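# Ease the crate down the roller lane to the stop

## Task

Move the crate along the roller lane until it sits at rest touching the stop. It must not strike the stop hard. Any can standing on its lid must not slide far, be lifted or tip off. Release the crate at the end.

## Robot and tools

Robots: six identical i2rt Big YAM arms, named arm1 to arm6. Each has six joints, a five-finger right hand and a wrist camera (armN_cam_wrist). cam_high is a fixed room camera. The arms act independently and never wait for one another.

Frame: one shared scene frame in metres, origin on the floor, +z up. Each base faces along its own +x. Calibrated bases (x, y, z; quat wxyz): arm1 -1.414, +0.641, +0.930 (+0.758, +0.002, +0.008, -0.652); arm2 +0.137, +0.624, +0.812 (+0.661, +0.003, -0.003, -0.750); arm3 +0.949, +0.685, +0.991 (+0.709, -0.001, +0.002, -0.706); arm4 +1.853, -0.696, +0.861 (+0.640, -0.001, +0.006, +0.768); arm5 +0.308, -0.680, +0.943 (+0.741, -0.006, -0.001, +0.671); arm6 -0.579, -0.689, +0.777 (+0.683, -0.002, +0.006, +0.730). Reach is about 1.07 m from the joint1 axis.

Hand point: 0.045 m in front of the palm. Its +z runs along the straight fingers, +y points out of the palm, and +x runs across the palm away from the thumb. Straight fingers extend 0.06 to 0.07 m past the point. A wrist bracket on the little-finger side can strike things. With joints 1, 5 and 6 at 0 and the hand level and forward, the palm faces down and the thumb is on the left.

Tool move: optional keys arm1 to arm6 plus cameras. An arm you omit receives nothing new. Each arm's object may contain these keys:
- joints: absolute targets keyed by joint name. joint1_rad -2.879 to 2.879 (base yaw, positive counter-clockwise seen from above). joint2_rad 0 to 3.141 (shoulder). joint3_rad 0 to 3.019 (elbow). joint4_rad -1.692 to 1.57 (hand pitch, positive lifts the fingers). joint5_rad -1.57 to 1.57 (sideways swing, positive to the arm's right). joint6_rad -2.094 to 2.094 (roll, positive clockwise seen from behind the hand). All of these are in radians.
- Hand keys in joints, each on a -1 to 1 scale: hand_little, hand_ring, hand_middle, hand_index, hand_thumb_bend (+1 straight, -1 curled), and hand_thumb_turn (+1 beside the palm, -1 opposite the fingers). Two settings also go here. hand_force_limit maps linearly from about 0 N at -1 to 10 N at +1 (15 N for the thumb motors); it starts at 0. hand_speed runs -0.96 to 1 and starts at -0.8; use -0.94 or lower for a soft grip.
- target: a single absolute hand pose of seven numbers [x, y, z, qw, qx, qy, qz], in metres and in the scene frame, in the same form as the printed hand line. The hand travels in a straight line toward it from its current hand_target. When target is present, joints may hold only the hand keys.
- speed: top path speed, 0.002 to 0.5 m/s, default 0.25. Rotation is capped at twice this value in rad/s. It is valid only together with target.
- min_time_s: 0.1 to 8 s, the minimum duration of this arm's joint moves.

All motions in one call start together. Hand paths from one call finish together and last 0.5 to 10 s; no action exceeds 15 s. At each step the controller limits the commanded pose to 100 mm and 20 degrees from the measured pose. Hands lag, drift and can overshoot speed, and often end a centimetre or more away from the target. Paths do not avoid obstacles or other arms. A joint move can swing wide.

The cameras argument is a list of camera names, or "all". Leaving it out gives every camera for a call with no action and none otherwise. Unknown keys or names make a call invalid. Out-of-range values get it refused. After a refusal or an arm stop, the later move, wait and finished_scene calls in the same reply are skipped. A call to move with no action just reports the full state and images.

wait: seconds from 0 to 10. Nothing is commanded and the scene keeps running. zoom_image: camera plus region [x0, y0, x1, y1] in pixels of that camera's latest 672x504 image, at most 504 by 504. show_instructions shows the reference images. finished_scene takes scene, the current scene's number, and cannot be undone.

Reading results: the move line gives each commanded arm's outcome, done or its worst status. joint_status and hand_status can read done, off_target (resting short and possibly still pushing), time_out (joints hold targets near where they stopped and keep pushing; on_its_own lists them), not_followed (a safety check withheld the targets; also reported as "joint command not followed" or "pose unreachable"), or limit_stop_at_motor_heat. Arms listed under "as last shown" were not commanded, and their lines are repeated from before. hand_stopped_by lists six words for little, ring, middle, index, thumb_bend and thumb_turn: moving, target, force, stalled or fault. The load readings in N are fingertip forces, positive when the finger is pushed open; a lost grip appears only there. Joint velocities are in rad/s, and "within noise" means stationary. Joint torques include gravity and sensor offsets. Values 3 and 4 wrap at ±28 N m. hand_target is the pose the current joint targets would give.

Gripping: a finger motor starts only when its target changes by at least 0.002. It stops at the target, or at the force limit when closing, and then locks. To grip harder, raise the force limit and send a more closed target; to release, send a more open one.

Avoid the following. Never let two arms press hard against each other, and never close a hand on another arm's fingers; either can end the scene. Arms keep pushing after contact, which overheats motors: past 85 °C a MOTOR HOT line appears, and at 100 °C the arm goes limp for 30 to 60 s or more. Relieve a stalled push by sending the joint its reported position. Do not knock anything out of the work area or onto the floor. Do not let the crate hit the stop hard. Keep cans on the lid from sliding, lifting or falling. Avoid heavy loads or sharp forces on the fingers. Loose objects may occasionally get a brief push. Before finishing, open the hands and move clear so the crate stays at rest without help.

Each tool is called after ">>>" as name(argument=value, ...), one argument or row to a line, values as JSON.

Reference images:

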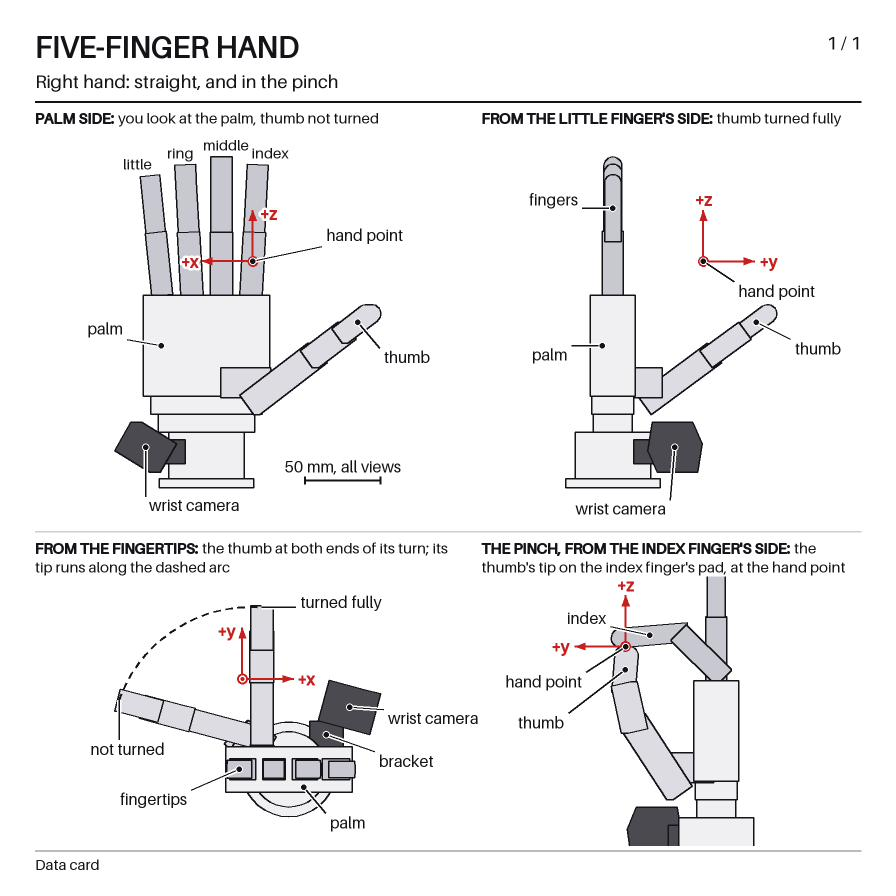

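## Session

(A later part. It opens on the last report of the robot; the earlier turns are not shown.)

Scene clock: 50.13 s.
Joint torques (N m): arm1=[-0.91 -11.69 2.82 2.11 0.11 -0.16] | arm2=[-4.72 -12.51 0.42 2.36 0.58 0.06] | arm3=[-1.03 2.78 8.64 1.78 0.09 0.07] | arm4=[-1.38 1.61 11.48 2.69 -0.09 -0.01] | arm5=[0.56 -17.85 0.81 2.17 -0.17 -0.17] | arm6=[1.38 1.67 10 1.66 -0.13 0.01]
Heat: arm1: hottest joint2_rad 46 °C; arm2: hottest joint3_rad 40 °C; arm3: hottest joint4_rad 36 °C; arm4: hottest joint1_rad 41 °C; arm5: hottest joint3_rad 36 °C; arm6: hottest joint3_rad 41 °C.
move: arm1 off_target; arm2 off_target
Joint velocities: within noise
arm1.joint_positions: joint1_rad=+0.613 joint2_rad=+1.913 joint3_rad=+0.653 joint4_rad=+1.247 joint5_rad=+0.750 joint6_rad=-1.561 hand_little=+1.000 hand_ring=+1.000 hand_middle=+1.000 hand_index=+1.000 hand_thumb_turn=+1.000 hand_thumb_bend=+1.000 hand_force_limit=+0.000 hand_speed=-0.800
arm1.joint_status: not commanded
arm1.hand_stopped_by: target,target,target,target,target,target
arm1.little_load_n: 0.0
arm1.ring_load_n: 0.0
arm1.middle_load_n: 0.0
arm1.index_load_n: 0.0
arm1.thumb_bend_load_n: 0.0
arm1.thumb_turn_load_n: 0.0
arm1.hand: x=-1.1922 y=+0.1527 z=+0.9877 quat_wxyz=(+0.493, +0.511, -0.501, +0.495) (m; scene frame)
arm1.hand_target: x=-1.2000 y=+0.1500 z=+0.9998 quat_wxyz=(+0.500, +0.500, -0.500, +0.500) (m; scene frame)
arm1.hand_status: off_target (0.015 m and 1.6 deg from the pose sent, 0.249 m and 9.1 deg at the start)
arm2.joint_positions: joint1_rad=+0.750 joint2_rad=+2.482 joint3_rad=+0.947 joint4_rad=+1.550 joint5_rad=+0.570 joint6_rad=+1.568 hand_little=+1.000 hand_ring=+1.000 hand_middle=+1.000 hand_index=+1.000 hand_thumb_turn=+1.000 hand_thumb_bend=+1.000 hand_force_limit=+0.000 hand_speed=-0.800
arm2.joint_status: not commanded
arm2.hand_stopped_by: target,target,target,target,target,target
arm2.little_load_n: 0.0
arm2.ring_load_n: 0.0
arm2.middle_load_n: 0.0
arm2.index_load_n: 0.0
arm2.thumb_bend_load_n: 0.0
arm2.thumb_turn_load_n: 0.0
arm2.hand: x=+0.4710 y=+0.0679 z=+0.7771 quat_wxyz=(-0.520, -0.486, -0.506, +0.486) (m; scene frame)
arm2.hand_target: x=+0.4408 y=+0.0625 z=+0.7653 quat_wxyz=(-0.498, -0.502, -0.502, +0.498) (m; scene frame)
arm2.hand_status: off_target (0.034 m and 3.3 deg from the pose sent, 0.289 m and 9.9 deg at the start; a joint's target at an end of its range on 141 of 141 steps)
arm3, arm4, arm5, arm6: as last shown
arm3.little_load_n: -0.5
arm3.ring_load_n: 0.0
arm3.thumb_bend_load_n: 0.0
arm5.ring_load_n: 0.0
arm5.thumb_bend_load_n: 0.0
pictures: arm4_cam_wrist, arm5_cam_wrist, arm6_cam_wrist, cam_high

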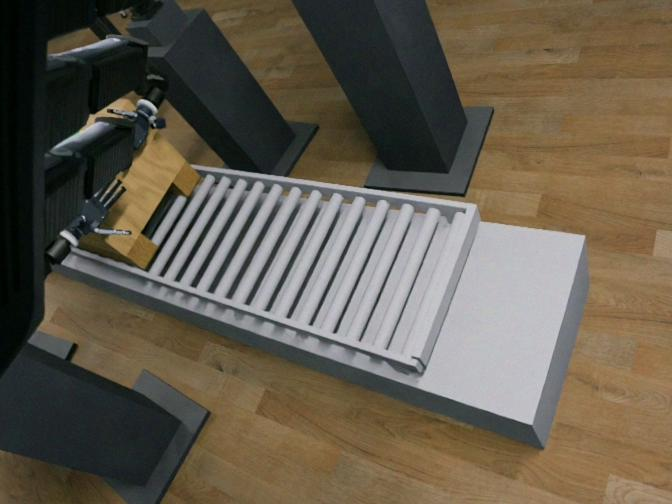

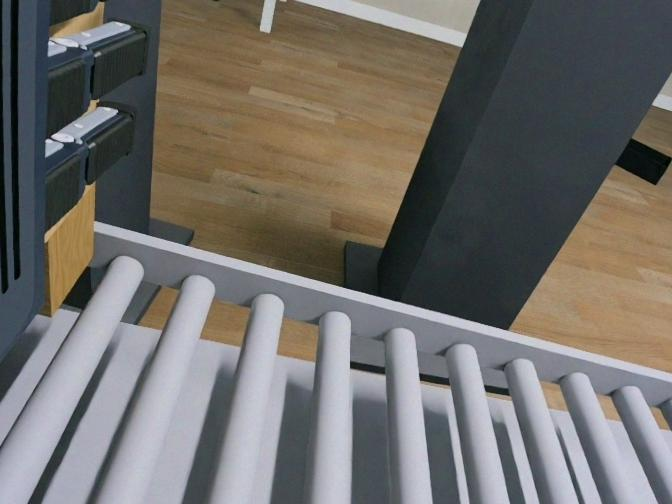

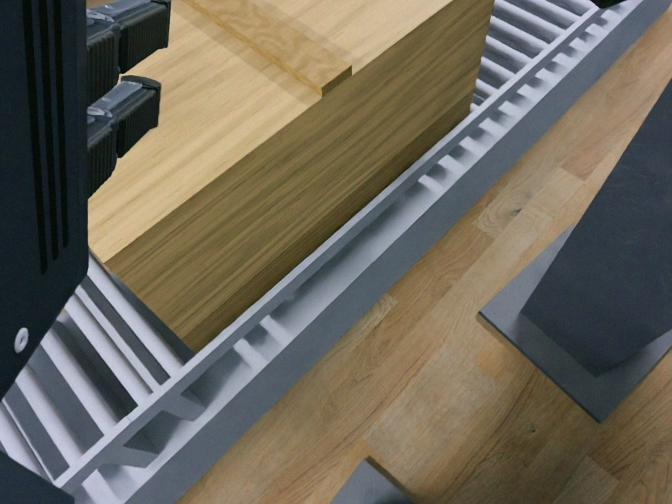

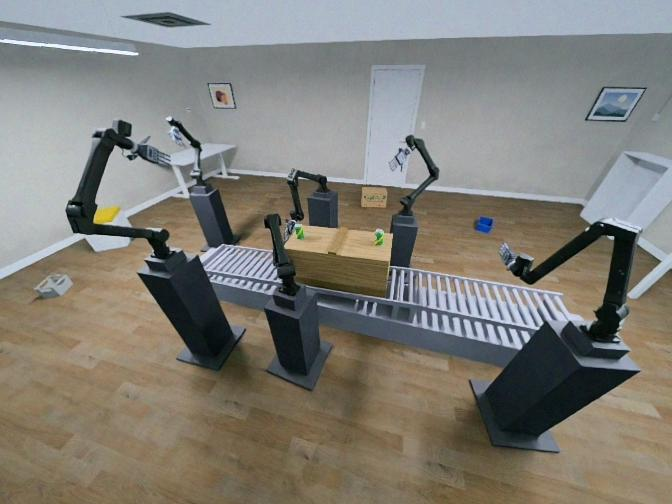

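>>> move(
  arm2={"target": [0.56, 0.070, 0.765, -0.5, -0.5, -0.5, 0.5], "speed": 0.06},
  arm3={"target": [1.05, 0.06, 1.0, -0.5, -0.5, -0.5, 0.5]},
  cameras=["arm4_cam_wrist", "arm5_cam_wrist", "cam_high"],
)

>>> zoom_image(
  camera="arm4_cam_wrist",
  region=[40, 50, 290, 290],
)

Scene clock: 56.80 s.
Joint torques (N m): arm1=[-0.85 -11.69 2.84 2.11 0.12 -0.15] | arm2=[-2.67 -13.92 3.03 1.69 0.42 0.02] | arm3=[0.15 -12.51 3.36 2.69 0.18 0.08] | arm4=[-1.38 1.61 11.48 2.67 -0.09 -0.01] | arm5=[1.85 -17.85 0.53 2.1 -0.41 -0.18] | arm6=[1.32 1.79 9.99 1.62 -0.13 0.01]
Heat: arm1: hottest joint2_rad 46 °C; arm2: hottest joint2_rad 40 °C; arm3: hottest joint4_rad 36 °C; arm4: hottest joint1_rad 41 °C; arm5: hottest joint3_rad 36 °C; arm6: hottest joint3_rad 41 °C.
move: arm2 off_target; arm3 off_target
Joint velocities: within noise
arm1, arm4, arm5, arm6: as last shown
arm2.joint_positions: joint1_rad=+0.926 joint2_rad=+2.506 joint3_rad=+1.124 joint4_rad=+1.401 joint5_rad=+0.778 joint6_rad=+1.568 hand_little=+1.000 hand_ring=+1.000 hand_middle=+1.000 hand_index=+1.000 hand_thumb_turn=+1.000 hand_thumb_bend=+1.000 hand_force_limit=+0.000 hand_speed=-0.800
arm2.joint_status: not commanded
arm2.hand_stopped_by: target,target,target,target,target,target
arm2.little_load_n: 0.0
arm2.ring_load_n: 0.0
arm2.middle_load_n: 0.0
arm2.index_load_n: 0.0
arm2.thumb_bend_load_n: 0.0
arm2.thumb_turn_load_n: 0.0
arm2.hand: x=+0.5690 y=+0.0737 z=+0.7769 quat_wxyz=(-0.514, -0.496, -0.497, +0.493) (m; scene frame)
arm2.hand_target: x=+0.5600 y=+0.0703 z=+0.7650 quat_wxyz=(-0.500, -0.500, -0.500, +0.500) (m; scene frame)
arm2.hand_status: off_target (0.015 m and 1.9 deg from the pose sent, 0.090 m and 3.3 deg at the start)
arm3.joint_positions: joint1_rad=+0.078 joint2_rad=+2.324 joint3_rad=+0.806 joint4_rad=+1.473 joint5_rad=+0.094 joint6_rad=+1.567 hand_little=+1.000 hand_ring=+1.000 hand_middle=+1.000 hand_index=+1.000 hand_thumb_turn=+1.000 hand_thumb_bend=+1.000 hand_force_limit=+0.000 hand_speed=-0.800
arm3.joint_status: not commanded
arm3.hand_stopped_by: target,target,target,target,target,target
arm3.little_load_n: 0.0
arm3.ring_load_n: 0.0
arm3.middle_load_n: 0.0
arm3.index_load_n: 0.0
arm3.thumb_bend_load_n: -0.5
arm3.thumb_turn_load_n: 0.0
arm3.hand: x=+1.0411 y=+0.0656 z=+0.9866 quat_wxyz=(-0.483, -0.511, -0.511, +0.494) (m; scene frame)
arm3.hand_target: x=+1.0500 y=+0.0605 z=+1.0000 quat_wxyz=(-0.500, -0.500, -0.500, +0.500) (m; scene frame)
arm3.hand_status: off_target (0.017 m and 2.8 deg from the pose sent, 0.643 m and 35.6 deg at the start)
arm4.ring_load_n: -0.5
arm5.joint_positions: joint1_rad=-0.361 joint2_rad=+2.733 joint3_rad=+1.037 joint4_rad=+1.560 joint5_rad=-0.447 joint6_rad=-1.595 hand_little=+1.000 hand_ring=+1.000 hand_middle=+1.000 hand_index=+1.000 hand_thumb_turn=+1.000 hand_thumb_bend=+1.000 hand_force_limit=+0.000 hand_speed=-0.800
arm5.hand: x=+0.5593 y=-0.1160 z=+0.7144 quat_wxyz=(-0.470, +0.541, +0.522, +0.463) (m; scene frame)
arm5.hand_target: x=+0.5503 y=-0.1097 z=+0.7200 quat_wxyz=(-0.477, +0.526, +0.528, +0.467) (m; scene frame)
pictures: arm4_cam_wrist, arm5_cam_wrist, cam_high

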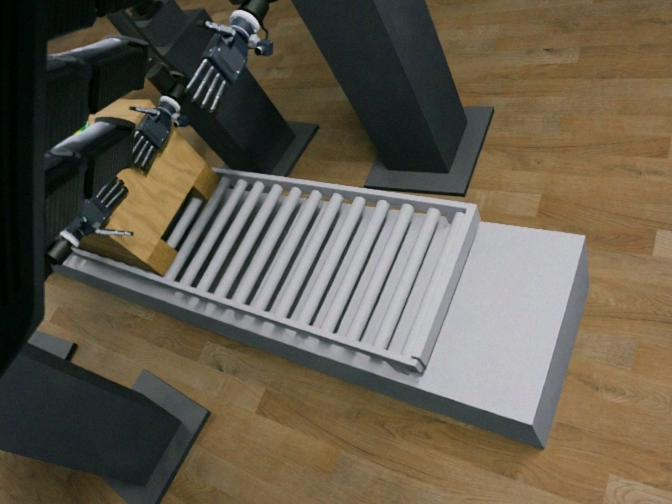

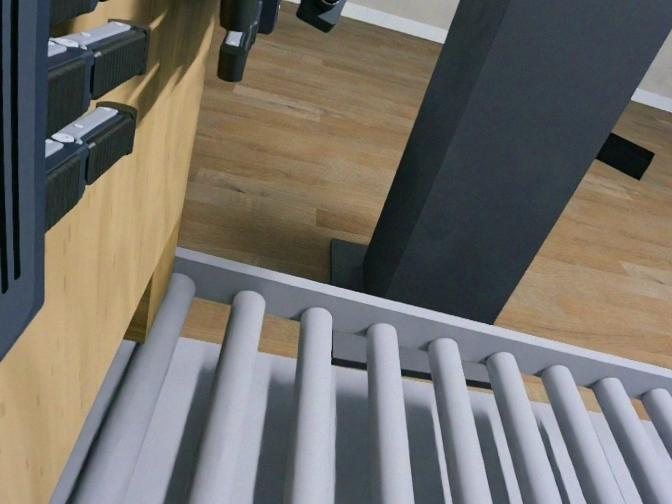

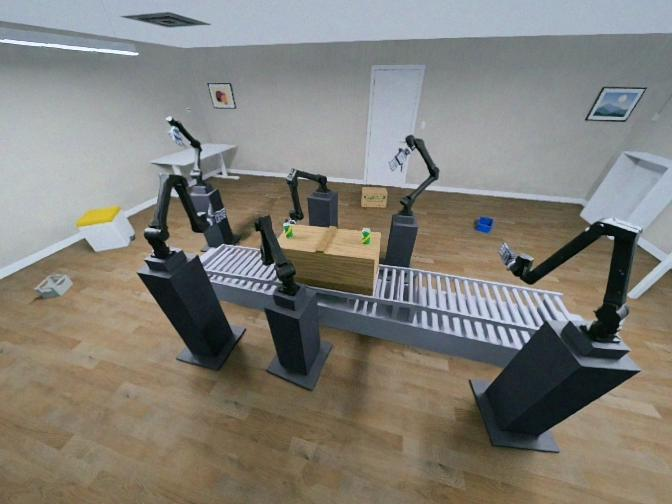

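Scaled by 2.016 from the camera's 672x504 image, which has a finer 960x720 frame.

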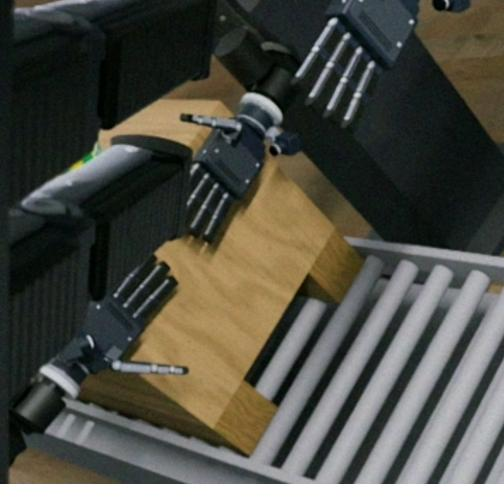

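>>> move(
  arm2={"target": [0.68, 0.20, 0.82, -0.5, -0.5, -0.5, 0.5], "speed": 0.12},
  arm3={"target": [1.06, 0.055, 0.72, -0.5, -0.5, -0.5, 0.5]},
  cameras=["arm4_cam_wrist", "cam_high"],
)

>>> zoom_image(
  camera="arm4_cam_wrist",
  region=[40, 50, 290, 290],
)

Scene clock: 59.40 s.
Joint torques (N m): arm1=[-0.91 -11.69 2.84 2.1 0.11 -0.15] | arm2=[-1.67 -16.38 4.83 1.37 0.11 0.04] | arm3=[0.09 -14.21 1.35 2.69 0.24 0.07] | arm4=[-1.38 1.61 11.48 2.69 -0.09 -0.01] | arm5=[3.02 -18.2 0.13 2.29 -0.61 -0.19] | arm6=[1.2 1.73 9.99 1.62 -0.13 0.01]
Heat: arm1: hottest joint2_rad 46 °C; arm2: hottest joint2_rad 40 °C; arm3: hottest joint4_rad 36 °C; arm4: hottest joint1_rad 41 °C; arm5: hottest joint1_rad 35 °C; arm6: hottest joint3_rad 42 °C.
move: arm2 off_target; arm3 off_target
Joint velocities: within noise
arm1, arm4, arm5, arm6: as last shown
arm2.joint_positions: joint1_rad=+1.248 joint2_rad=+2.414 joint3_rad=+1.108 joint4_rad=+1.275 joint5_rad=+1.125 joint6_rad=+1.568 hand_little=+1.000 hand_ring=+1.000 hand_middle=+1.000 hand_index=+1.000 hand_thumb_turn=+1.000 hand_thumb_bend=+1.000 hand_force_limit=+0.000 hand_speed=-0.800
arm2.joint_status: not commanded
arm2.hand_stopped_by: target,target,target,target,target,target
arm2.little_load_n: 0.0
arm2.ring_load_n: 0.0
arm2.middle_load_n: 0.0
arm2.index_load_n: 0.0
arm2.thumb_bend_load_n: 0.0
arm2.thumb_turn_load_n: 0.0
arm2.hand: x=+0.6694 y=+0.2015 z=+0.8034 quat_wxyz=(-0.490, -0.498, -0.508, +0.503) (m; scene frame)
arm2.hand_target: x=+0.6796 y=+0.2001 z=+0.8202 quat_wxyz=(-0.500, -0.500, -0.500, +0.500) (m; scene frame)
arm2.hand_status: off_target (0.020 m and 1.5 deg from the pose sent, 0.174 m and 1.9 deg at the start)
arm3.joint_positions: joint1_rad=+0.098 joint2_rad=+3.026 joint3_rad=+1.333 joint4_rad=+1.549 joint5_rad=+0.102 joint6_rad=+1.578 hand_little=+1.000 hand_ring=+1.000 hand_middle=+1.000 hand_index=+1.000 hand_thumb_turn=+1.000 hand_thumb_bend=+1.000 hand_force_limit=+0.000 hand_speed=-0.800
arm3.joint_status: not commanded
arm3.hand_stopped_by: target,target,target,target,target,target
arm3.little_load_n: 0.0
arm3.ring_load_n: -0.5
arm3.middle_load_n: 0.0
arm3.index_load_n: 0.0
arm3.thumb_bend_load_n: -0.5
arm3.thumb_turn_load_n: 0.0
arm3.hand: x=+1.0515 y=+0.0584 z=+0.7083 quat_wxyz=(-0.460, -0.532, -0.537, +0.465) (m; scene frame)
arm3.hand_target: x=+1.0601 y=+0.0544 z=+0.7198 quat_wxyz=(-0.475, -0.523, -0.528, +0.470) (m; scene frame)
arm3.hand_status: off_target (0.015 m and 8.3 deg from the pose sent, 0.267 m and 2.8 deg at the start; a joint's target at an end of its range on 64 of 73 steps)
arm4.ring_load_n: 0.0
arm4.thumb_bend_load_n: 0.5
arm5.joint_positions: joint1_rad=-0.378 joint2_rad=+2.733 joint3_rad=+1.042 joint4_rad=+1.560 joint5_rad=-0.442 joint6_rad=-1.593 hand_little=+1.000 hand_ring=+1.000 hand_middle=+1.000 hand_index=+1.000 hand_thumb_turn=+1.000 hand_thumb_bend=+1.000 hand_force_limit=+0.000 hand_speed=-0.800
arm5.hand: x=+0.5708 y=-0.1185 z=+0.7156 quat_wxyz=(-0.466, +0.545, +0.515, +0.470) (m; scene frame)
arm5.hand_target: x=+0.5501 y=-0.1097 z=+0.7200 quat_wxyz=(-0.477, +0.526, +0.528, +0.466) (m; scene frame)
pictures: arm4_cam_wrist, cam_high

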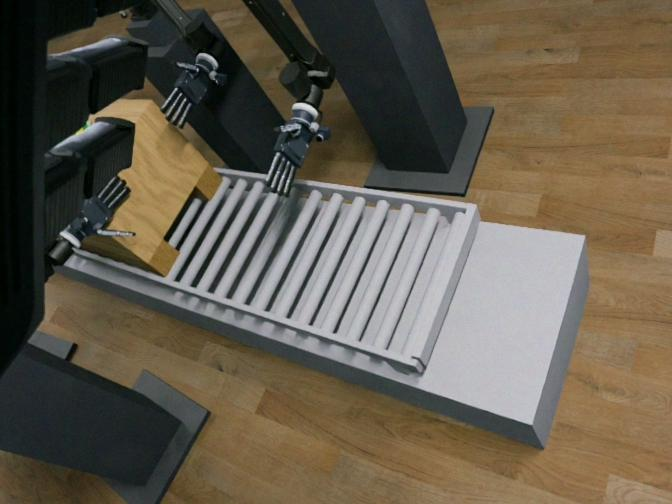

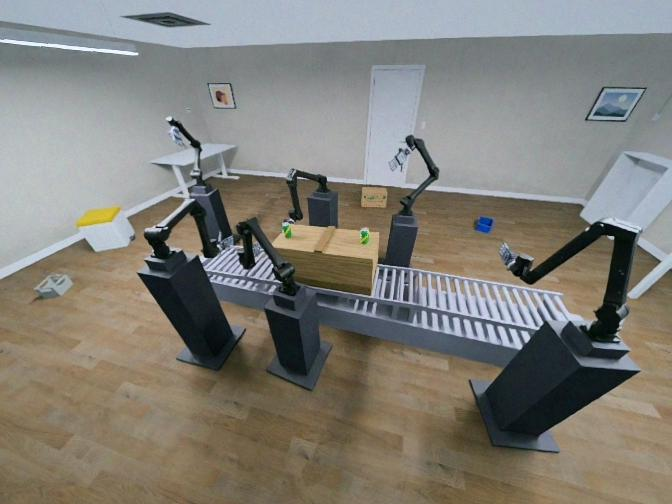

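Scaled by 2.016 from the camera's 672x504 image, which has a finer 960x720 frame.

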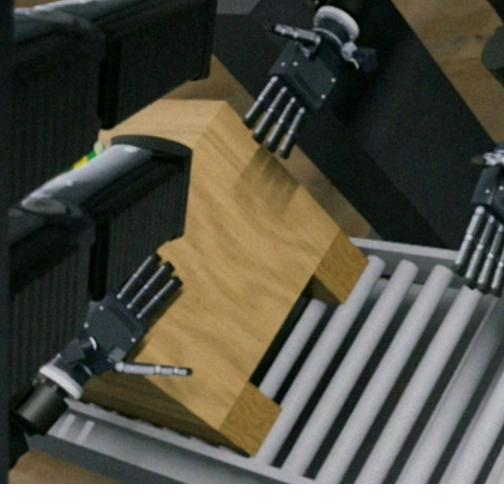

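>>> move(
  arm5={"target": [0.86, -0.122, 0.695, -0.48, 0.52, 0.52, 0.48], "speed": 0.08},
  arm3={"target": [0.98, 0.052, 0.71, -0.48, -0.52, -0.52, 0.48]},
  arm2={"target": [0.52, 0.42, 1.1, -0.5, -0.5, -0.5, 0.5]},
  arm6={"joints": {"joint1_rad": -1.3}, "min_time_s": 2},
  cameras=["arm4_cam_wrist", "arm6_cam_wrist", "cam_high"],
)

>>> zoom_image(
  camera="arm4_cam_wrist",
  region=[100, 80, 400, 380],
)

Scene clock: 65.03 s.
Joint torques (N m): arm1=[-0.97 -11.75 2.82 2.11 0.11 -0.15] | arm2=[-1.08 -6.18 6.2 0.99 0.03 0.09] | arm3=[-2.32 -13.63 1.52 2.69 -0.09 -0.08] | arm4=[-1.38 1.61 11.48 2.67 -0.09 -0.01] | arm5=[3.78 -21.3 3.54 1.33 -0.96 -0.32] | arm6=[1.38 1.85 9.99 1.68 -0.12 0.01]
Heat: arm1: hottest joint2_rad 46 °C; arm2: hottest joint2_rad 40 °C; arm3: hottest joint4_rad 36 °C; arm4: hottest joint1_rad 41 °C; arm5: hottest joint1_rad 35 °C; arm6: hottest joint3_rad 42 °C.
move: arm2 done; arm3 off_target; arm5 off_target; arm6 done
Joint velocities: within noise
arm1, arm4: as last shown
arm2.joint_positions: joint1_rad=+1.656 joint2_rad=+1.297 joint3_rad=+0.510 joint4_rad=+0.910 joint5_rad=+1.540 joint6_rad=+1.439 hand_little=+1.000 hand_ring=+1.000 hand_middle=+1.000 hand_index=+1.000 hand_thumb_turn=+1.000 hand_thumb_bend=+1.000 hand_force_limit=+0.000 hand_speed=-0.800
arm2.joint_status: not commanded
arm2.hand_stopped_by: target,target,target,target,target,target
arm2.little_load_n: 0.0
arm2.ring_load_n: 0.0
arm2.middle_load_n: 0.0
arm2.index_load_n: 0.0
arm2.thumb_bend_load_n: 0.0
arm2.thumb_turn_load_n: 0.0
arm2.hand: x=+0.5207 y=+0.4153 z=+1.0986 quat_wxyz=(-0.499, -0.502, -0.496, +0.503) (m; scene frame)
arm2.hand_target: x=+0.5200 y=+0.4199 z=+1.0999 quat_wxyz=(-0.501, -0.499, -0.499, +0.501) (m; scene frame)
arm2.hand_status: done (0.005 m and 0.6 deg from the pose sent, 0.398 m and 1.5 deg at the start)
arm3.joint_positions: joint1_rad=-0.055 joint2_rad=+3.047 joint3_rad=+1.363 joint4_rad=+1.549 joint5_rad=-0.065 joint6_rad=+1.575 hand_little=+1.000 hand_ring=+1.000 hand_middle=+1.000 hand_index=+1.000 hand_thumb_turn=+1.000 hand_thumb_bend=+1.000 hand_force_limit=+0.000 hand_speed=-0.800
arm3.joint_status: not commanded
arm3.hand_stopped_by: target,target,target,target,target,target
arm3.little_load_n: 0.0
arm3.ring_load_n: 0.0
arm3.middle_load_n: 0.0
arm3.index_load_n: 0.0
arm3.thumb_bend_load_n: -0.5
arm3.thumb_turn_load_n: 0.0
arm3.hand: x=+0.9876 y=+0.0546 z=+0.7037 quat_wxyz=(-0.470, -0.532, -0.534, +0.459) (m; scene frame)
arm3.hand_target: x=+0.9801 y=+0.0518 z=+0.7098 quat_wxyz=(-0.474, -0.524, -0.526, +0.473) (m; scene frame)
arm3.hand_status: off_target (0.010 m and 3.3 deg from the pose sent, 0.072 m and 3.8 deg at the start; a joint's target at an end of its range on 156 of 156 steps)
arm4.thumb_bend_load_n: 0.0
arm5.joint_positions: joint1_rad=-0.863 joint2_rad=+2.852 joint3_rad=+1.670 joint4_rad=+1.096 joint5_rad=-0.899 joint6_rad=-1.633 hand_little=+1.000 hand_ring=+1.000 hand_middle=+1.000 hand_index=+1.000 hand_thumb_turn=+1.000 hand_thumb_bend=+1.000 hand_force_limit=+0.000 hand_speed=-0.800
arm5.joint_status: not commanded
arm5.hand_stopped_by: target,target,target,target,target,target
arm5.little_load_n: 0.0
arm5.ring_load_n: 0.0
arm5.middle_load_n: 0.0
arm5.index_load_n: 0.0
arm5.thumb_bend_load_n: 0.0
arm5.thumb_turn_load_n: 0.0
arm5.hand: x=+0.8930 y=-0.1380 z=+0.7165 quat_wxyz=(-0.468, +0.529, +0.500, +0.500) (m; scene frame)
arm5.hand_target: x=+0.8599 y=-0.1234 z=+0.6954 quat_wxyz=(-0.480, +0.520, +0.519, +0.480) (m; scene frame)
arm5.hand_status: off_target (0.042 m and 3.7 deg from the pose sent, 0.290 m and 3.6 deg at the start)
arm6.joint_positions: joint1_rad=-1.292 joint2_rad=+0.633 joint3_rad=+1.419 joint4_rad=-1.313 joint5_rad=-0.139 joint6_rad=-1.255 hand_little=+1.000 hand_ring=+1.000 hand_middle=+1.000 hand_index=+1.000 hand_thumb_turn=+1.000 hand_thumb_bend=+1.000 hand_force_limit=+0.000 hand_speed=-0.800
arm6.joint_status: all done
arm6.hand_stopped_by: target,target,target,target,target,target
arm6.little_load_n: 0.0
arm6.ring_load_n: 0.0
arm6.middle_load_n: 0.0
arm6.index_load_n: 0.0
arm6.thumb_bend_load_n: 0.0
arm6.thumb_turn_load_n: 0.0
arm6.hand: x=-0.3443 y=-0.6223 z=+1.2754 quat_wxyz=(-0.214, +0.867, +0.050, +0.448) (m; scene frame)
arm6.hand_target: x=-0.3445 y=-0.6244 z=+1.2879 quat_wxyz=(-0.215, +0.860, +0.047, +0.461) (m; scene frame)
arm6.hand_status: not commanded
pictures: arm4_cam_wrist, arm6_cam_wrist, cam_high

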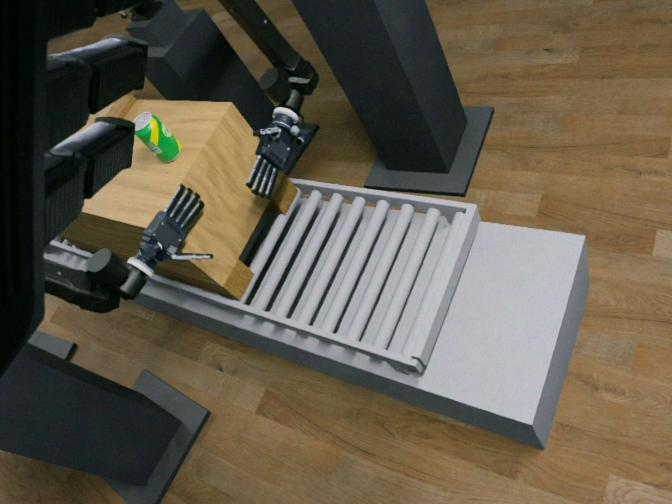

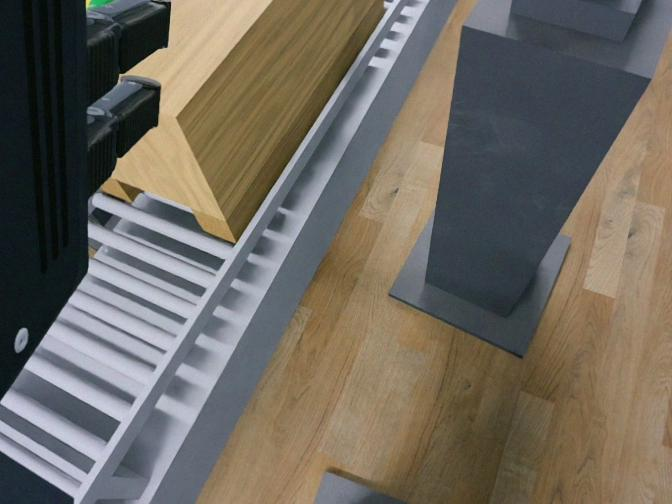

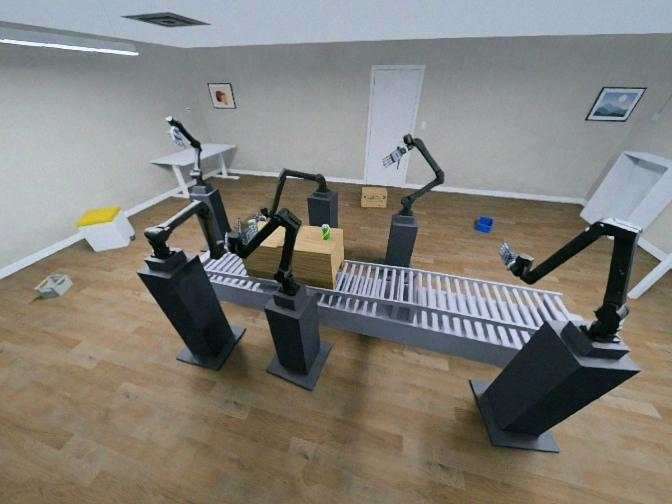

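Scaled by 1.680 from the camera's 672x504 image, which has a finer 960x720 frame.

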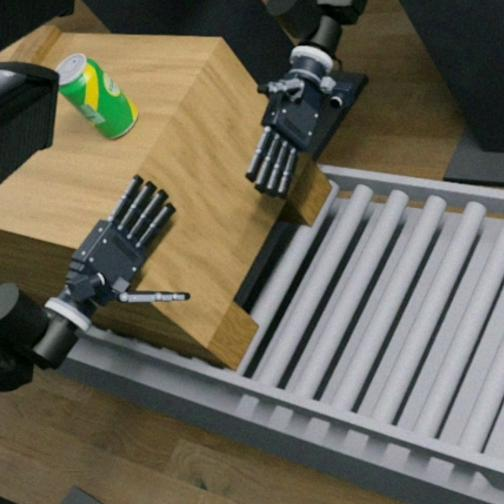

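>>> move(
  arm5={"target": [0.975, -0.125, 0.665, -0.49, 0.51, 0.51, 0.49], "speed": 0.06},
  cameras=["arm4_cam_wrist"],
)

>>> zoom_image(
  camera="arm4_cam_wrist",
  region=[100, 80, 400, 380],
)

Scene clock: 68.10 s.
Joint torques (N m): arm1=[-1.03 -11.69 2.81 2.11 0.11 -0.15] | arm2=[-1.03 -6.18 6.19 1.06 0.01 0.11] | arm3=[-3.02 -13.68 1.51 2.65 0.32 -0.07] | arm4=[-1.38 1.61 11.48 2.67 -0.09 0] | arm5=[2.08 -23.71 7.57 1.21 -0.58 -0.15] | arm6=[1.32 1.79 10 1.61 -0.13 0]
Heat: arm1: hottest joint2_rad 46 °C; arm2: hottest joint2_rad 39 °C; arm3: hottest joint4_rad 36 °C; arm4: hottest joint1_rad 41 °C; arm5: hottest joint3_rad 36 °C; arm6: hottest joint3_rad 42 °C.
move: arm5 off_target
Joint velocities: within noise
arm1, arm2, arm3, arm4, arm6: as last shown
arm2.joint_positions: joint1_rad=+1.656 joint2_rad=+1.296 joint3_rad=+0.510 joint4_rad=+0.908 joint5_rad=+1.540 joint6_rad=+1.439 hand_little=+1.000 hand_ring=+1.000 hand_middle=+1.000 hand_index=+1.000 hand_thumb_turn=+1.000 hand_thumb_bend=+1.000 hand_force_limit=+0.000 hand_speed=-0.800
arm2.thumb_bend_load_n: -0.5
arm2.hand: x=+0.5208 y=+0.4153 z=+1.0984 quat_wxyz=(-0.498, -0.501, -0.497, +0.504) (m; scene frame)
arm3.joint_positions: joint1_rad=-0.047 joint2_rad=+3.048 joint3_rad=+1.363 joint4_rad=+1.550 joint5_rad=-0.075 joint6_rad=+1.574 hand_little=+1.000 hand_ring=+1.000 hand_middle=+1.000 hand_index=+1.000 hand_thumb_turn=+1.000 hand_thumb_bend=+1.000 hand_force_limit=+0.000 hand_speed=-0.800
arm3.thumb_bend_load_n: 0.0
arm3.hand: x=+0.9949 y=+0.0559 z=+0.7035 quat_wxyz=(-0.475, -0.526, -0.539, +0.455) (m; scene frame)
arm3.hand_target: x=+0.9799 y=+0.0517 z=+0.7099 quat_wxyz=(-0.474, -0.524, -0.526, +0.473) (m; scene frame)
arm5.joint_positions: joint1_rad=-0.945 joint2_rad=+3.103 joint3_rad=+2.175 joint4_rad=+0.869 joint5_rad=-1.014 joint6_rad=-1.608 hand_little=+1.000 hand_ring=+1.000 hand_middle=+1.000 hand_index=+1.000 hand_thumb_turn=+1.000 hand_thumb_bend=+1.000 hand_force_limit=+0.000 hand_speed=-0.800
arm5.joint_status: not commanded
arm5.hand_stopped_by: target,target,target,target,target,target
arm5.little_load_n: 0.0
arm5.ring_load_n: 0.0
arm5.middle_load_n: 0.0
arm5.index_load_n: 0.0
arm5.thumb_bend_load_n: 0.0
arm5.thumb_turn_load_n: 0.0
arm5.hand: x=+0.9868 y=-0.1371 z=+0.6748 quat_wxyz=(-0.484, +0.518, +0.501, +0.497) (m; scene frame)
arm5.hand_target: x=+0.9746 y=-0.1257 z=+0.6655 quat_wxyz=(-0.490, +0.510, +0.510, +0.490) (m; scene frame)
arm5.hand_status: off_target (0.019 m and 1.8 deg from the pose sent, 0.098 m and 3.7 deg at the start)
pictures: arm4_cam_wrist

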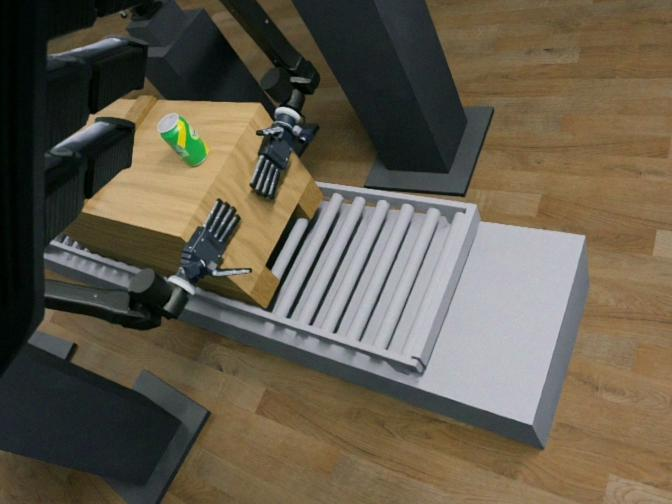

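Scaled by 1.680 from the camera's 672x504 image, which has a finer 960x720 frame.

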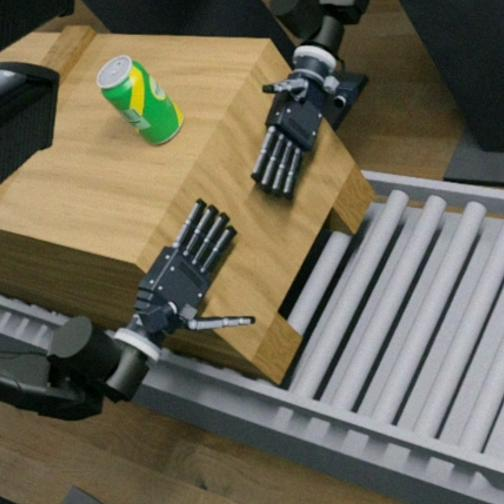

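>>> move(
  arm5={"target": [1.01, -0.26, 0.74, -0.5, 0.5, 0.5, 0.5], "speed": 0.1},
  cameras=["arm4_cam_wrist"],
)

>>> zoom_image(
  camera="arm4_cam_wrist",
  region=[100, 80, 500, 400],
)

Scene clock: 70.53 s.
Joint torques (N m): arm1=[-0.91 -11.69 2.84 2.13 0.11 -0.15] | arm2=[-1.08 -6.18 6.28 1.05 0 0.09] | arm3=[-3.08 -13.68 1.51 2.65 0.32 -0.07] | arm4=[-1.38 1.61 11.48 2.67 -0.09 -0.01] | arm5=[0.5 -27.93 4.62 1.81 -0.13 -0.02] | arm6=[1.32 1.79 9.96 1.65 -0.12 0.01]
Heat: arm1: hottest joint2_rad 46 °C; arm2: hottest joint2_rad 39 °C; arm3: hottest joint4_rad 36 °C; arm4: hottest joint1_rad 41 °C; arm5: hottest joint3_rad 36 °C; arm6: hottest joint3_rad 42 °C.
move: arm5 off_target
Joint velocities: within noise
arm1, arm2, arm3, arm4, arm6: as last shown
arm1.ring_load_n: -0.5
arm2.thumb_bend_load_n: 0.0
arm5.joint_positions: joint1_rad=-1.127 joint2_rad=+2.952 joint3_rad=+1.896 joint4_rad=+1.026 joint5_rad=-1.226 joint6_rad=-1.550 hand_little=+1.000 hand_ring=+1.000 hand_middle=+1.000 hand_index=+1.000 hand_thumb_turn=+1.000 hand_thumb_bend=+1.000 hand_force_limit=+0.000 hand_speed=-0.800
arm5.joint_status: not commanded
arm5.hand_stopped_by: target,target,target,target,target,target
arm5.little_load_n: 0.0
arm5.ring_load_n: 0.0
arm5.middle_load_n: 0.0
arm5.index_load_n: 0.0
arm5.thumb_bend_load_n: 0.5
arm5.thumb_turn_load_n: 0.0
arm5.hand: x=+0.9988 y=-0.2630 z=+0.7112 quat_wxyz=(-0.505, +0.514, +0.494, +0.486) (m; scene frame)
arm5.hand_target: x=+1.0099 y=-0.2598 z=+0.7394 quat_wxyz=(-0.500, +0.500, +0.500, +0.500) (m; scene frame)
arm5.hand_status: off_target (0.031 m and 2.5 deg from the pose sent, 0.141 m and 2.8 deg at the start)
arm6.thumb_turn_load_n: 0.5
pictures: arm4_cam_wrist

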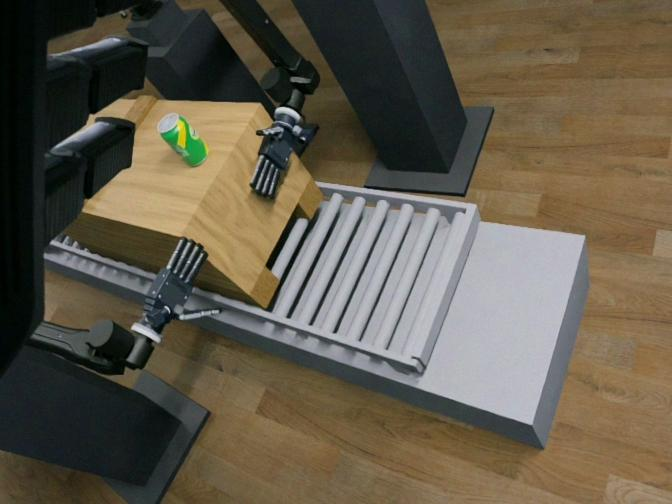

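Scaled by 1.260 from the camera's 672x504 image, which has a finer 960x720 frame.

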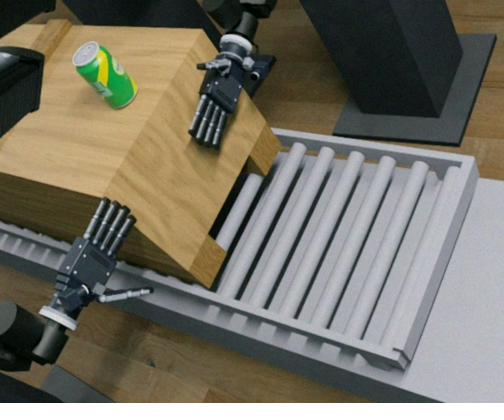

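>>> move(
  arm3={"target": [1.26, 0.047, 0.69, -0.48, -0.52, -0.52, 0.48], "speed": 0.07},
  arm5={"target": [0.75, -0.42, 1.0, -0.5, 0.5, 0.5, 0.5]},
  cameras=["arm4_cam_wrist", "cam_high"],
)

>>> zoom_image(
  camera="arm4_cam_wrist",
  region=[150, 80, 550, 400],
)

Scene clock: 75.73 s.
Joint torques (N m): arm1=[-1.03 -11.69 2.8 2.11 0.11 -0.14] | arm2=[-1.2 -6.12 6.24 1.05 0 0.12] | arm3=[-4.13 -14.62 1.39 1.46 0.82 0.03] | arm4=[-1.44 1.61 11.48 2.69 -0.09 -0.01] | arm5=[0.21 -15.33 2.07 1.16 -0.11 -0.04] | arm6=[1.32 1.85 9.96 1.65 -0.12 0.01]
Heat: arm1: hottest joint2_rad 46 °C; arm2: hottest joint2_rad 39 °C; arm3: hottest joint4_rad 36 °C; arm4: hottest joint1_rad 41 °C; arm5: hottest joint2_rad 36 °C; arm6: hottest joint3_rad 42 °C.
move: arm3 off_target; arm5 done
Joint velocities: within noise
arm1, arm2, arm4, arm6: as last shown
arm1.ring_load_n: 0.0
arm3.joint_positions: joint1_rad=+0.552 joint2_rad=+3.098 joint3_rad=+1.636 joint4_rad=+1.400 joint5_rad=+0.502 joint6_rad=+1.616 hand_little=+1.000 hand_ring=+1.000 hand_middle=+1.000 hand_index=+1.000 hand_thumb_turn=+1.000 hand_thumb_bend=+1.000 hand_force_limit=+0.000 hand_speed=-0.800
arm3.joint_status: not commanded
arm3.hand_stopped_by: target,target,target,target,target,target
arm3.little_load_n: 0.0
arm3.ring_load_n: 0.0
arm3.middle_load_n: 0.0
arm3.index_load_n: 0.0
arm3.thumb_bend_load_n: 0.0
arm3.thumb_turn_load_n: 0.0
arm3.hand: x=+1.2909 y=+0.0523 z=+0.7045 quat_wxyz=(-0.501, -0.503, -0.524, +0.470) (m; scene frame)
arm3.hand_target: x=+1.2605 y=+0.0479 z=+0.6904 quat_wxyz=(-0.480, -0.520, -0.519, +0.480) (m; scene frame)
arm3.hand_status: off_target (0.035 m and 3.4 deg from the pose sent, 0.266 m and 3.7 deg at the start; a joint's target at an end of its range on 28 of 147 steps)
arm5.joint_positions: joint1_rad=-1.292 joint2_rad=+1.984 joint3_rad=+0.618 joint4_rad=+1.382 joint5_rad=-1.397 joint6_rad=-1.529 hand_little=+1.000 hand_ring=+1.000 hand_middle=+1.000 hand_index=+1.000 hand_thumb_turn=+1.000 hand_thumb_bend=+1.000 hand_force_limit=+0.000 hand_speed=-0.800
arm5.joint_status: not commanded
arm5.hand_stopped_by: target,target,target,target,target,target
arm5.little_load_n: 0.0
arm5.ring_load_n: 0.0
arm5.middle_load_n: 0.0
arm5.index_load_n: 0.0
arm5.thumb_bend_load_n: 0.0
arm5.thumb_turn_load_n: 0.0
arm5.hand: x=+0.7477 y=-0.4166 z=+0.9908 quat_wxyz=(-0.504, +0.504, +0.498, +0.493) (m; scene frame)
arm5.hand_target: x=+0.7500 y=-0.4199 z=+0.9999 quat_wxyz=(-0.500, +0.500, +0.500, +0.500) (m; scene frame)
arm5.hand_status: done (0.010 m and 1.0 deg from the pose sent, 0.412 m and 2.4 deg at the start)
arm6.thumb_turn_load_n: 0.0
pictures: arm4_cam_wrist, cam_high

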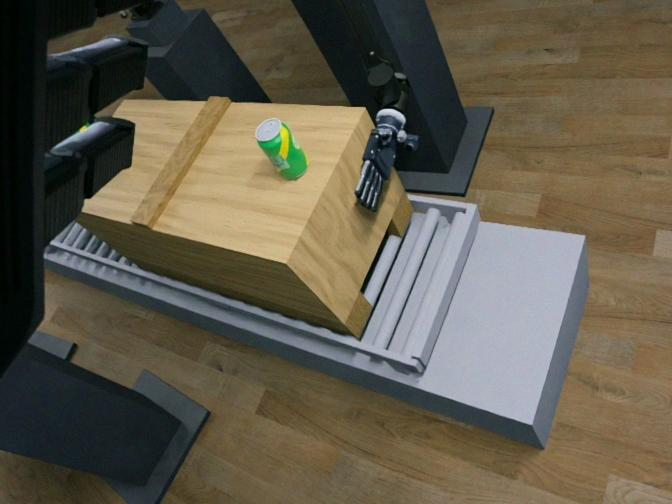

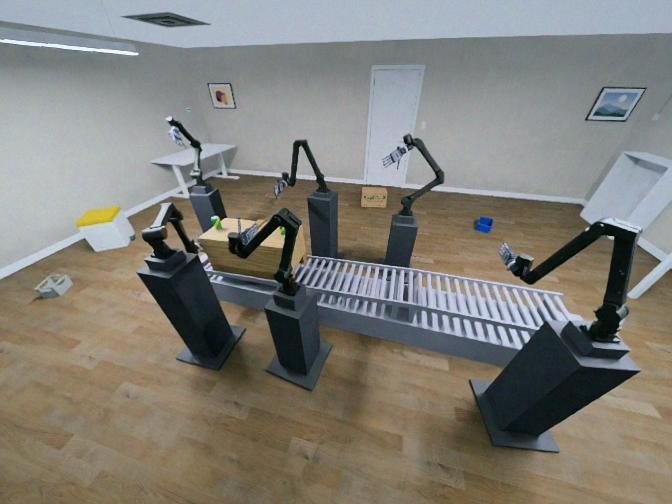

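Scaled by 1.260 from the camera's 672x504 image, which has a finer 960x720 frame.

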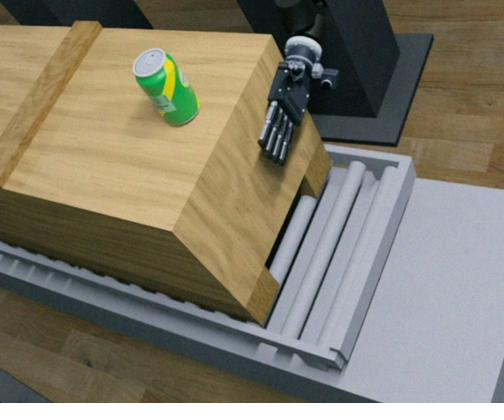

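>>> move(
  arm3={"target": [1.37, 0.043, 0.685, -0.49, -0.51, -0.51, 0.49], "speed": 0.05},
  cameras=["arm4_cam_wrist"],
)

>>> zoom_image(
  camera="arm4_cam_wrist",
  region=[300, 160, 540, 400],
)

Scene clock: 78.87 s.
Joint torques (N m): arm1=[-0.97 -11.75 2.82 2.1 0.11 -0.15] | arm2=[-0.91 -6.12 6.27 1.11 0.03 0.09] | arm3=[-2.9 -15.91 3.75 1.33 0.76 0.04] | arm4=[-1.38 1.61 11.48 2.69 -0.09 -0.01] | arm5=[0.09 -15.33 2.11 1.28 -0.11 -0.02] | arm6=[1.32 1.73 9.96 1.66 -0.13 0.01]
Heat: arm1: hottest joint2_rad 46 °C; arm2: hottest joint3_rad 40 °C; arm3: hottest joint4_rad 36 °C; arm4: hottest joint1_rad 41 °C; arm5: hottest joint2_rad 36 °C; arm6: hottest joint3_rad 42 °C.
move: arm3 off_target
Joint velocities: within noise
arm1, arm2, arm5, arm6: as last shown
arm3.joint_positions: joint1_rad=+0.698 joint2_rad=+3.137 joint3_rad=+1.841 joint4_rad=+1.212 joint5_rad=+0.663 joint6_rad=+1.623 hand_little=+1.000 hand_ring=+1.000 hand_middle=+1.000 hand_index=+1.000 hand_thumb_turn=+1.000 hand_thumb_bend=+1.000 hand_force_limit=+0.000 hand_speed=-0.800
arm3.joint_status: not commanded
arm3.hand_stopped_by: target,target,target,target,target,target
arm3.little_load_n: 0.0
arm3.ring_load_n: 0.0
arm3.middle_load_n: 0.0
arm3.index_load_n: 0.0
arm3.thumb_bend_load_n: 0.0
arm3.thumb_turn_load_n: -0.5
arm3.hand: x=+1.3884 y=+0.0503 z=+0.6964 quat_wxyz=(-0.491, -0.506, -0.527, +0.474) (m; scene frame)
arm3.hand_target: x=+1.3697 y=+0.0439 z=+0.6860 quat_wxyz=(-0.478, -0.517, -0.522, +0.482) (m; scene frame)
arm3.hand_status: off_target (0.023 m and 2.7 deg from the pose sent, 0.082 m and 3.2 deg at the start; a joint's target at an end of its range on 48 of 88 steps)
arm4.joint_positions: joint1_rad=+0.193 joint2_rad=+0.647 joint3_rad=+1.380 joint4_rad=-1.165 joint5_rad=-0.280 joint6_rad=-0.967 hand_little=+1.000 hand_ring=+1.000 hand_middle=+1.000 hand_index=+1.000 hand_thumb_turn=+1.000 hand_thumb_bend=+1.000 hand_force_limit=+0.000 hand_speed=-0.800
arm4.joint_status: not commanded
arm4.hand_stopped_by: target,target,target,target,target,target
arm4.little_load_n: 0.0
arm4.ring_load_n: 0.0
arm4.middle_load_n: -0.5
arm4.index_load_n: 0.0
arm4.thumb_bend_load_n: 0.0
arm4.thumb_turn_load_n: 0.0
arm4.hand: x=+1.7388 y=-0.4531 z=+1.3615 quat_wxyz=(-0.544, +0.609, +0.576, +0.039) (m; scene frame)
arm4.hand_target: x=+1.7377 y=-0.4549 z=+1.3767 quat_wxyz=(-0.557, +0.599, +0.574, +0.043) (m; scene frame)
arm4.hand_status: not commanded
arm5.ring_load_n: 0.5
pictures: arm4_cam_wrist

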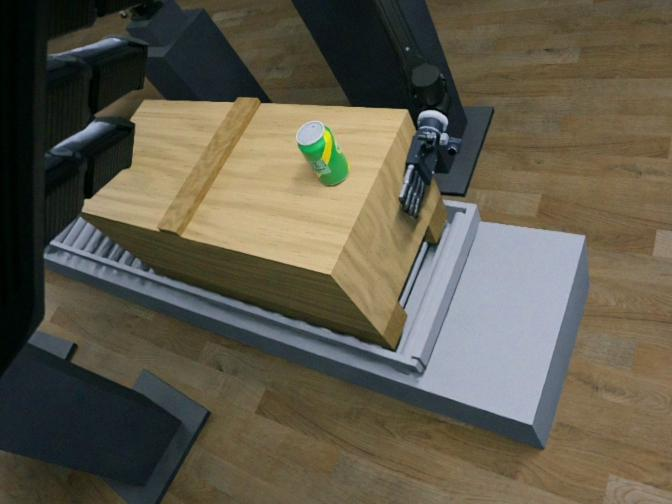

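Scaled by 2.100 from the camera's 672x504 image, which has a finer 960x720 frame.

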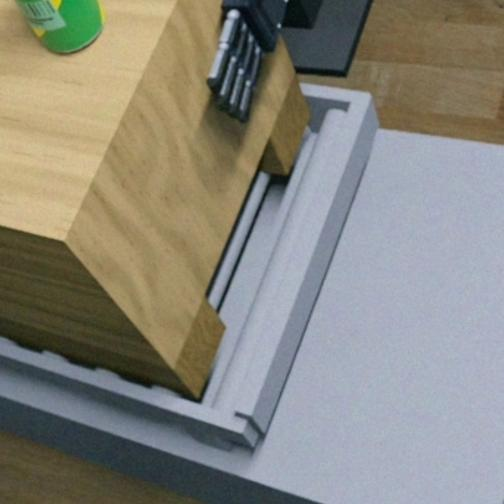

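>>> move(
  arm3={"target": [1.40, 0.043, 0.685, -0.49, -0.51, -0.51, 0.49], "speed": 0.03},
  cameras=["arm4_cam_wrist"],
)

>>> zoom_image(
  camera="arm4_cam_wrist",
  region=[300, 160, 540, 400],
)

Scene clock: 80.80 s.
Joint torques (N m): arm1=[-0.85 -11.69 2.82 2.11 0.11 -0.14] | arm2=[-0.97 -6.07 6.26 1.07 0.02 0.11] | arm3=[-3.02 -16.56 4.03 1.31 0.79 0.05] | arm4=[-1.38 1.67 11.48 2.67 -0.09 -0.01] | arm5=[-0.09 -15.21 2.18 1.4 -0.1 -0.02] | arm6=[1.32 1.73 9.98 1.61 -0.12 0.02]
Heat: arm1: hottest joint2_rad 46 °C; arm2: hottest joint3_rad 40 °C; arm3: hottest joint4_rad 36 °C; arm4: hottest joint1_rad 41 °C; arm5: hottest joint2_rad 36 °C; arm6: hottest joint3_rad 42 °C.
move: arm3 off_target
Joint velocities: within noise
arm1.joint_positions: joint1_rad=+0.613 joint2_rad=+1.913 joint3_rad=+0.653 joint4_rad=+1.247 joint5_rad=+0.750 joint6_rad=-1.561 hand_little=+1.000 hand_ring=+1.000 hand_middle=+1.000 hand_index=+1.000 hand_thumb_turn=+1.000 hand_thumb_bend=+1.000 hand_force_limit=+0.000 hand_speed=-0.800
arm1.joint_status: not commanded
arm1.hand_stopped_by: target,target,target,target,target,target
arm1.little_load_n: 0.0
arm1.ring_load_n: 0.0
arm1.middle_load_n: 0.0
arm1.index_load_n: 0.0
arm1.thumb_bend_load_n: 0.0
arm1.thumb_turn_load_n: 0.0
arm1.hand: x=-1.1922 y=+0.1527 z=+0.9877 quat_wxyz=(+0.493, +0.511, -0.501, +0.495) (m; scene frame)
arm1.hand_target: x=-1.2000 y=+0.1500 z=+0.9998 quat_wxyz=(+0.500, +0.500, -0.500, +0.500) (m; scene frame)
arm1.hand_status: not commanded
arm2, arm4, arm5, arm6: as last shown
arm3.joint_positions: joint1_rad=+0.739 joint2_rad=+3.139 joint3_rad=+1.894 joint4_rad=+1.134 joint5_rad=+0.699 joint6_rad=+1.639 hand_little=+1.000 hand_ring=+1.000 hand_middle=+1.000 hand_index=+1.000 hand_thumb_turn=+1.000 hand_thumb_bend=+1.000 hand_force_limit=+0.000 hand_speed=-0.800
arm3.joint_status: not commanded
arm3.hand_stopped_by: target,target,target,target,target,target
arm3.little_load_n: 0.0
arm3.ring_load_n: 0.0
arm3.middle_load_n: 0.0
arm3.index_load_n: 0.0
arm3.thumb_bend_load_n: 0.0
arm3.thumb_turn_load_n: 0.0
arm3.hand: x=+1.4195 y=+0.0525 z=+0.6955 quat_wxyz=(-0.486, -0.508, -0.534, +0.470) (m; scene frame)
arm3.hand_target: x=+1.3997 y=+0.0441 z=+0.6860 quat_wxyz=(-0.473, -0.519, -0.528, +0.478) (m; scene frame)
arm3.hand_status: off_target (0.024 m and 3.6 deg from the pose sent, 0.018 m and 2.7 deg at the start; a joint's target at an end of its range on 53 of 53 steps)
arm4.middle_load_n: 0.0
arm5.ring_load_n: 0.0
pictures: arm4_cam_wrist

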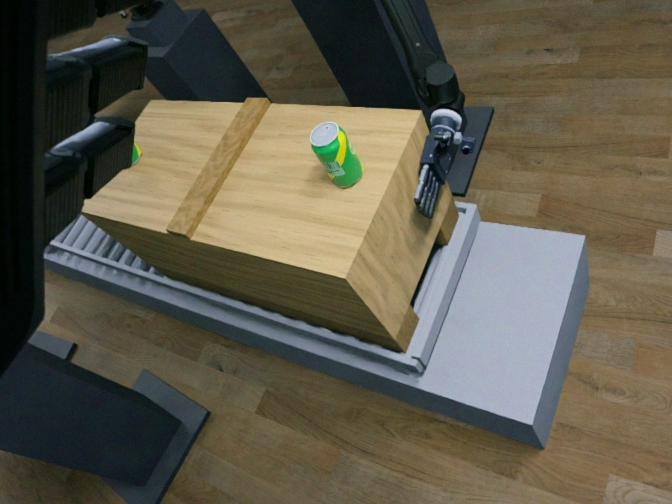

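Scaled by 2.100 from the camera's 672x504 image, which has a finer 960x720 frame.

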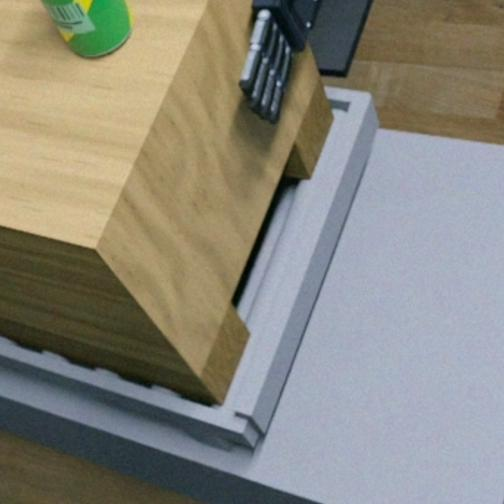

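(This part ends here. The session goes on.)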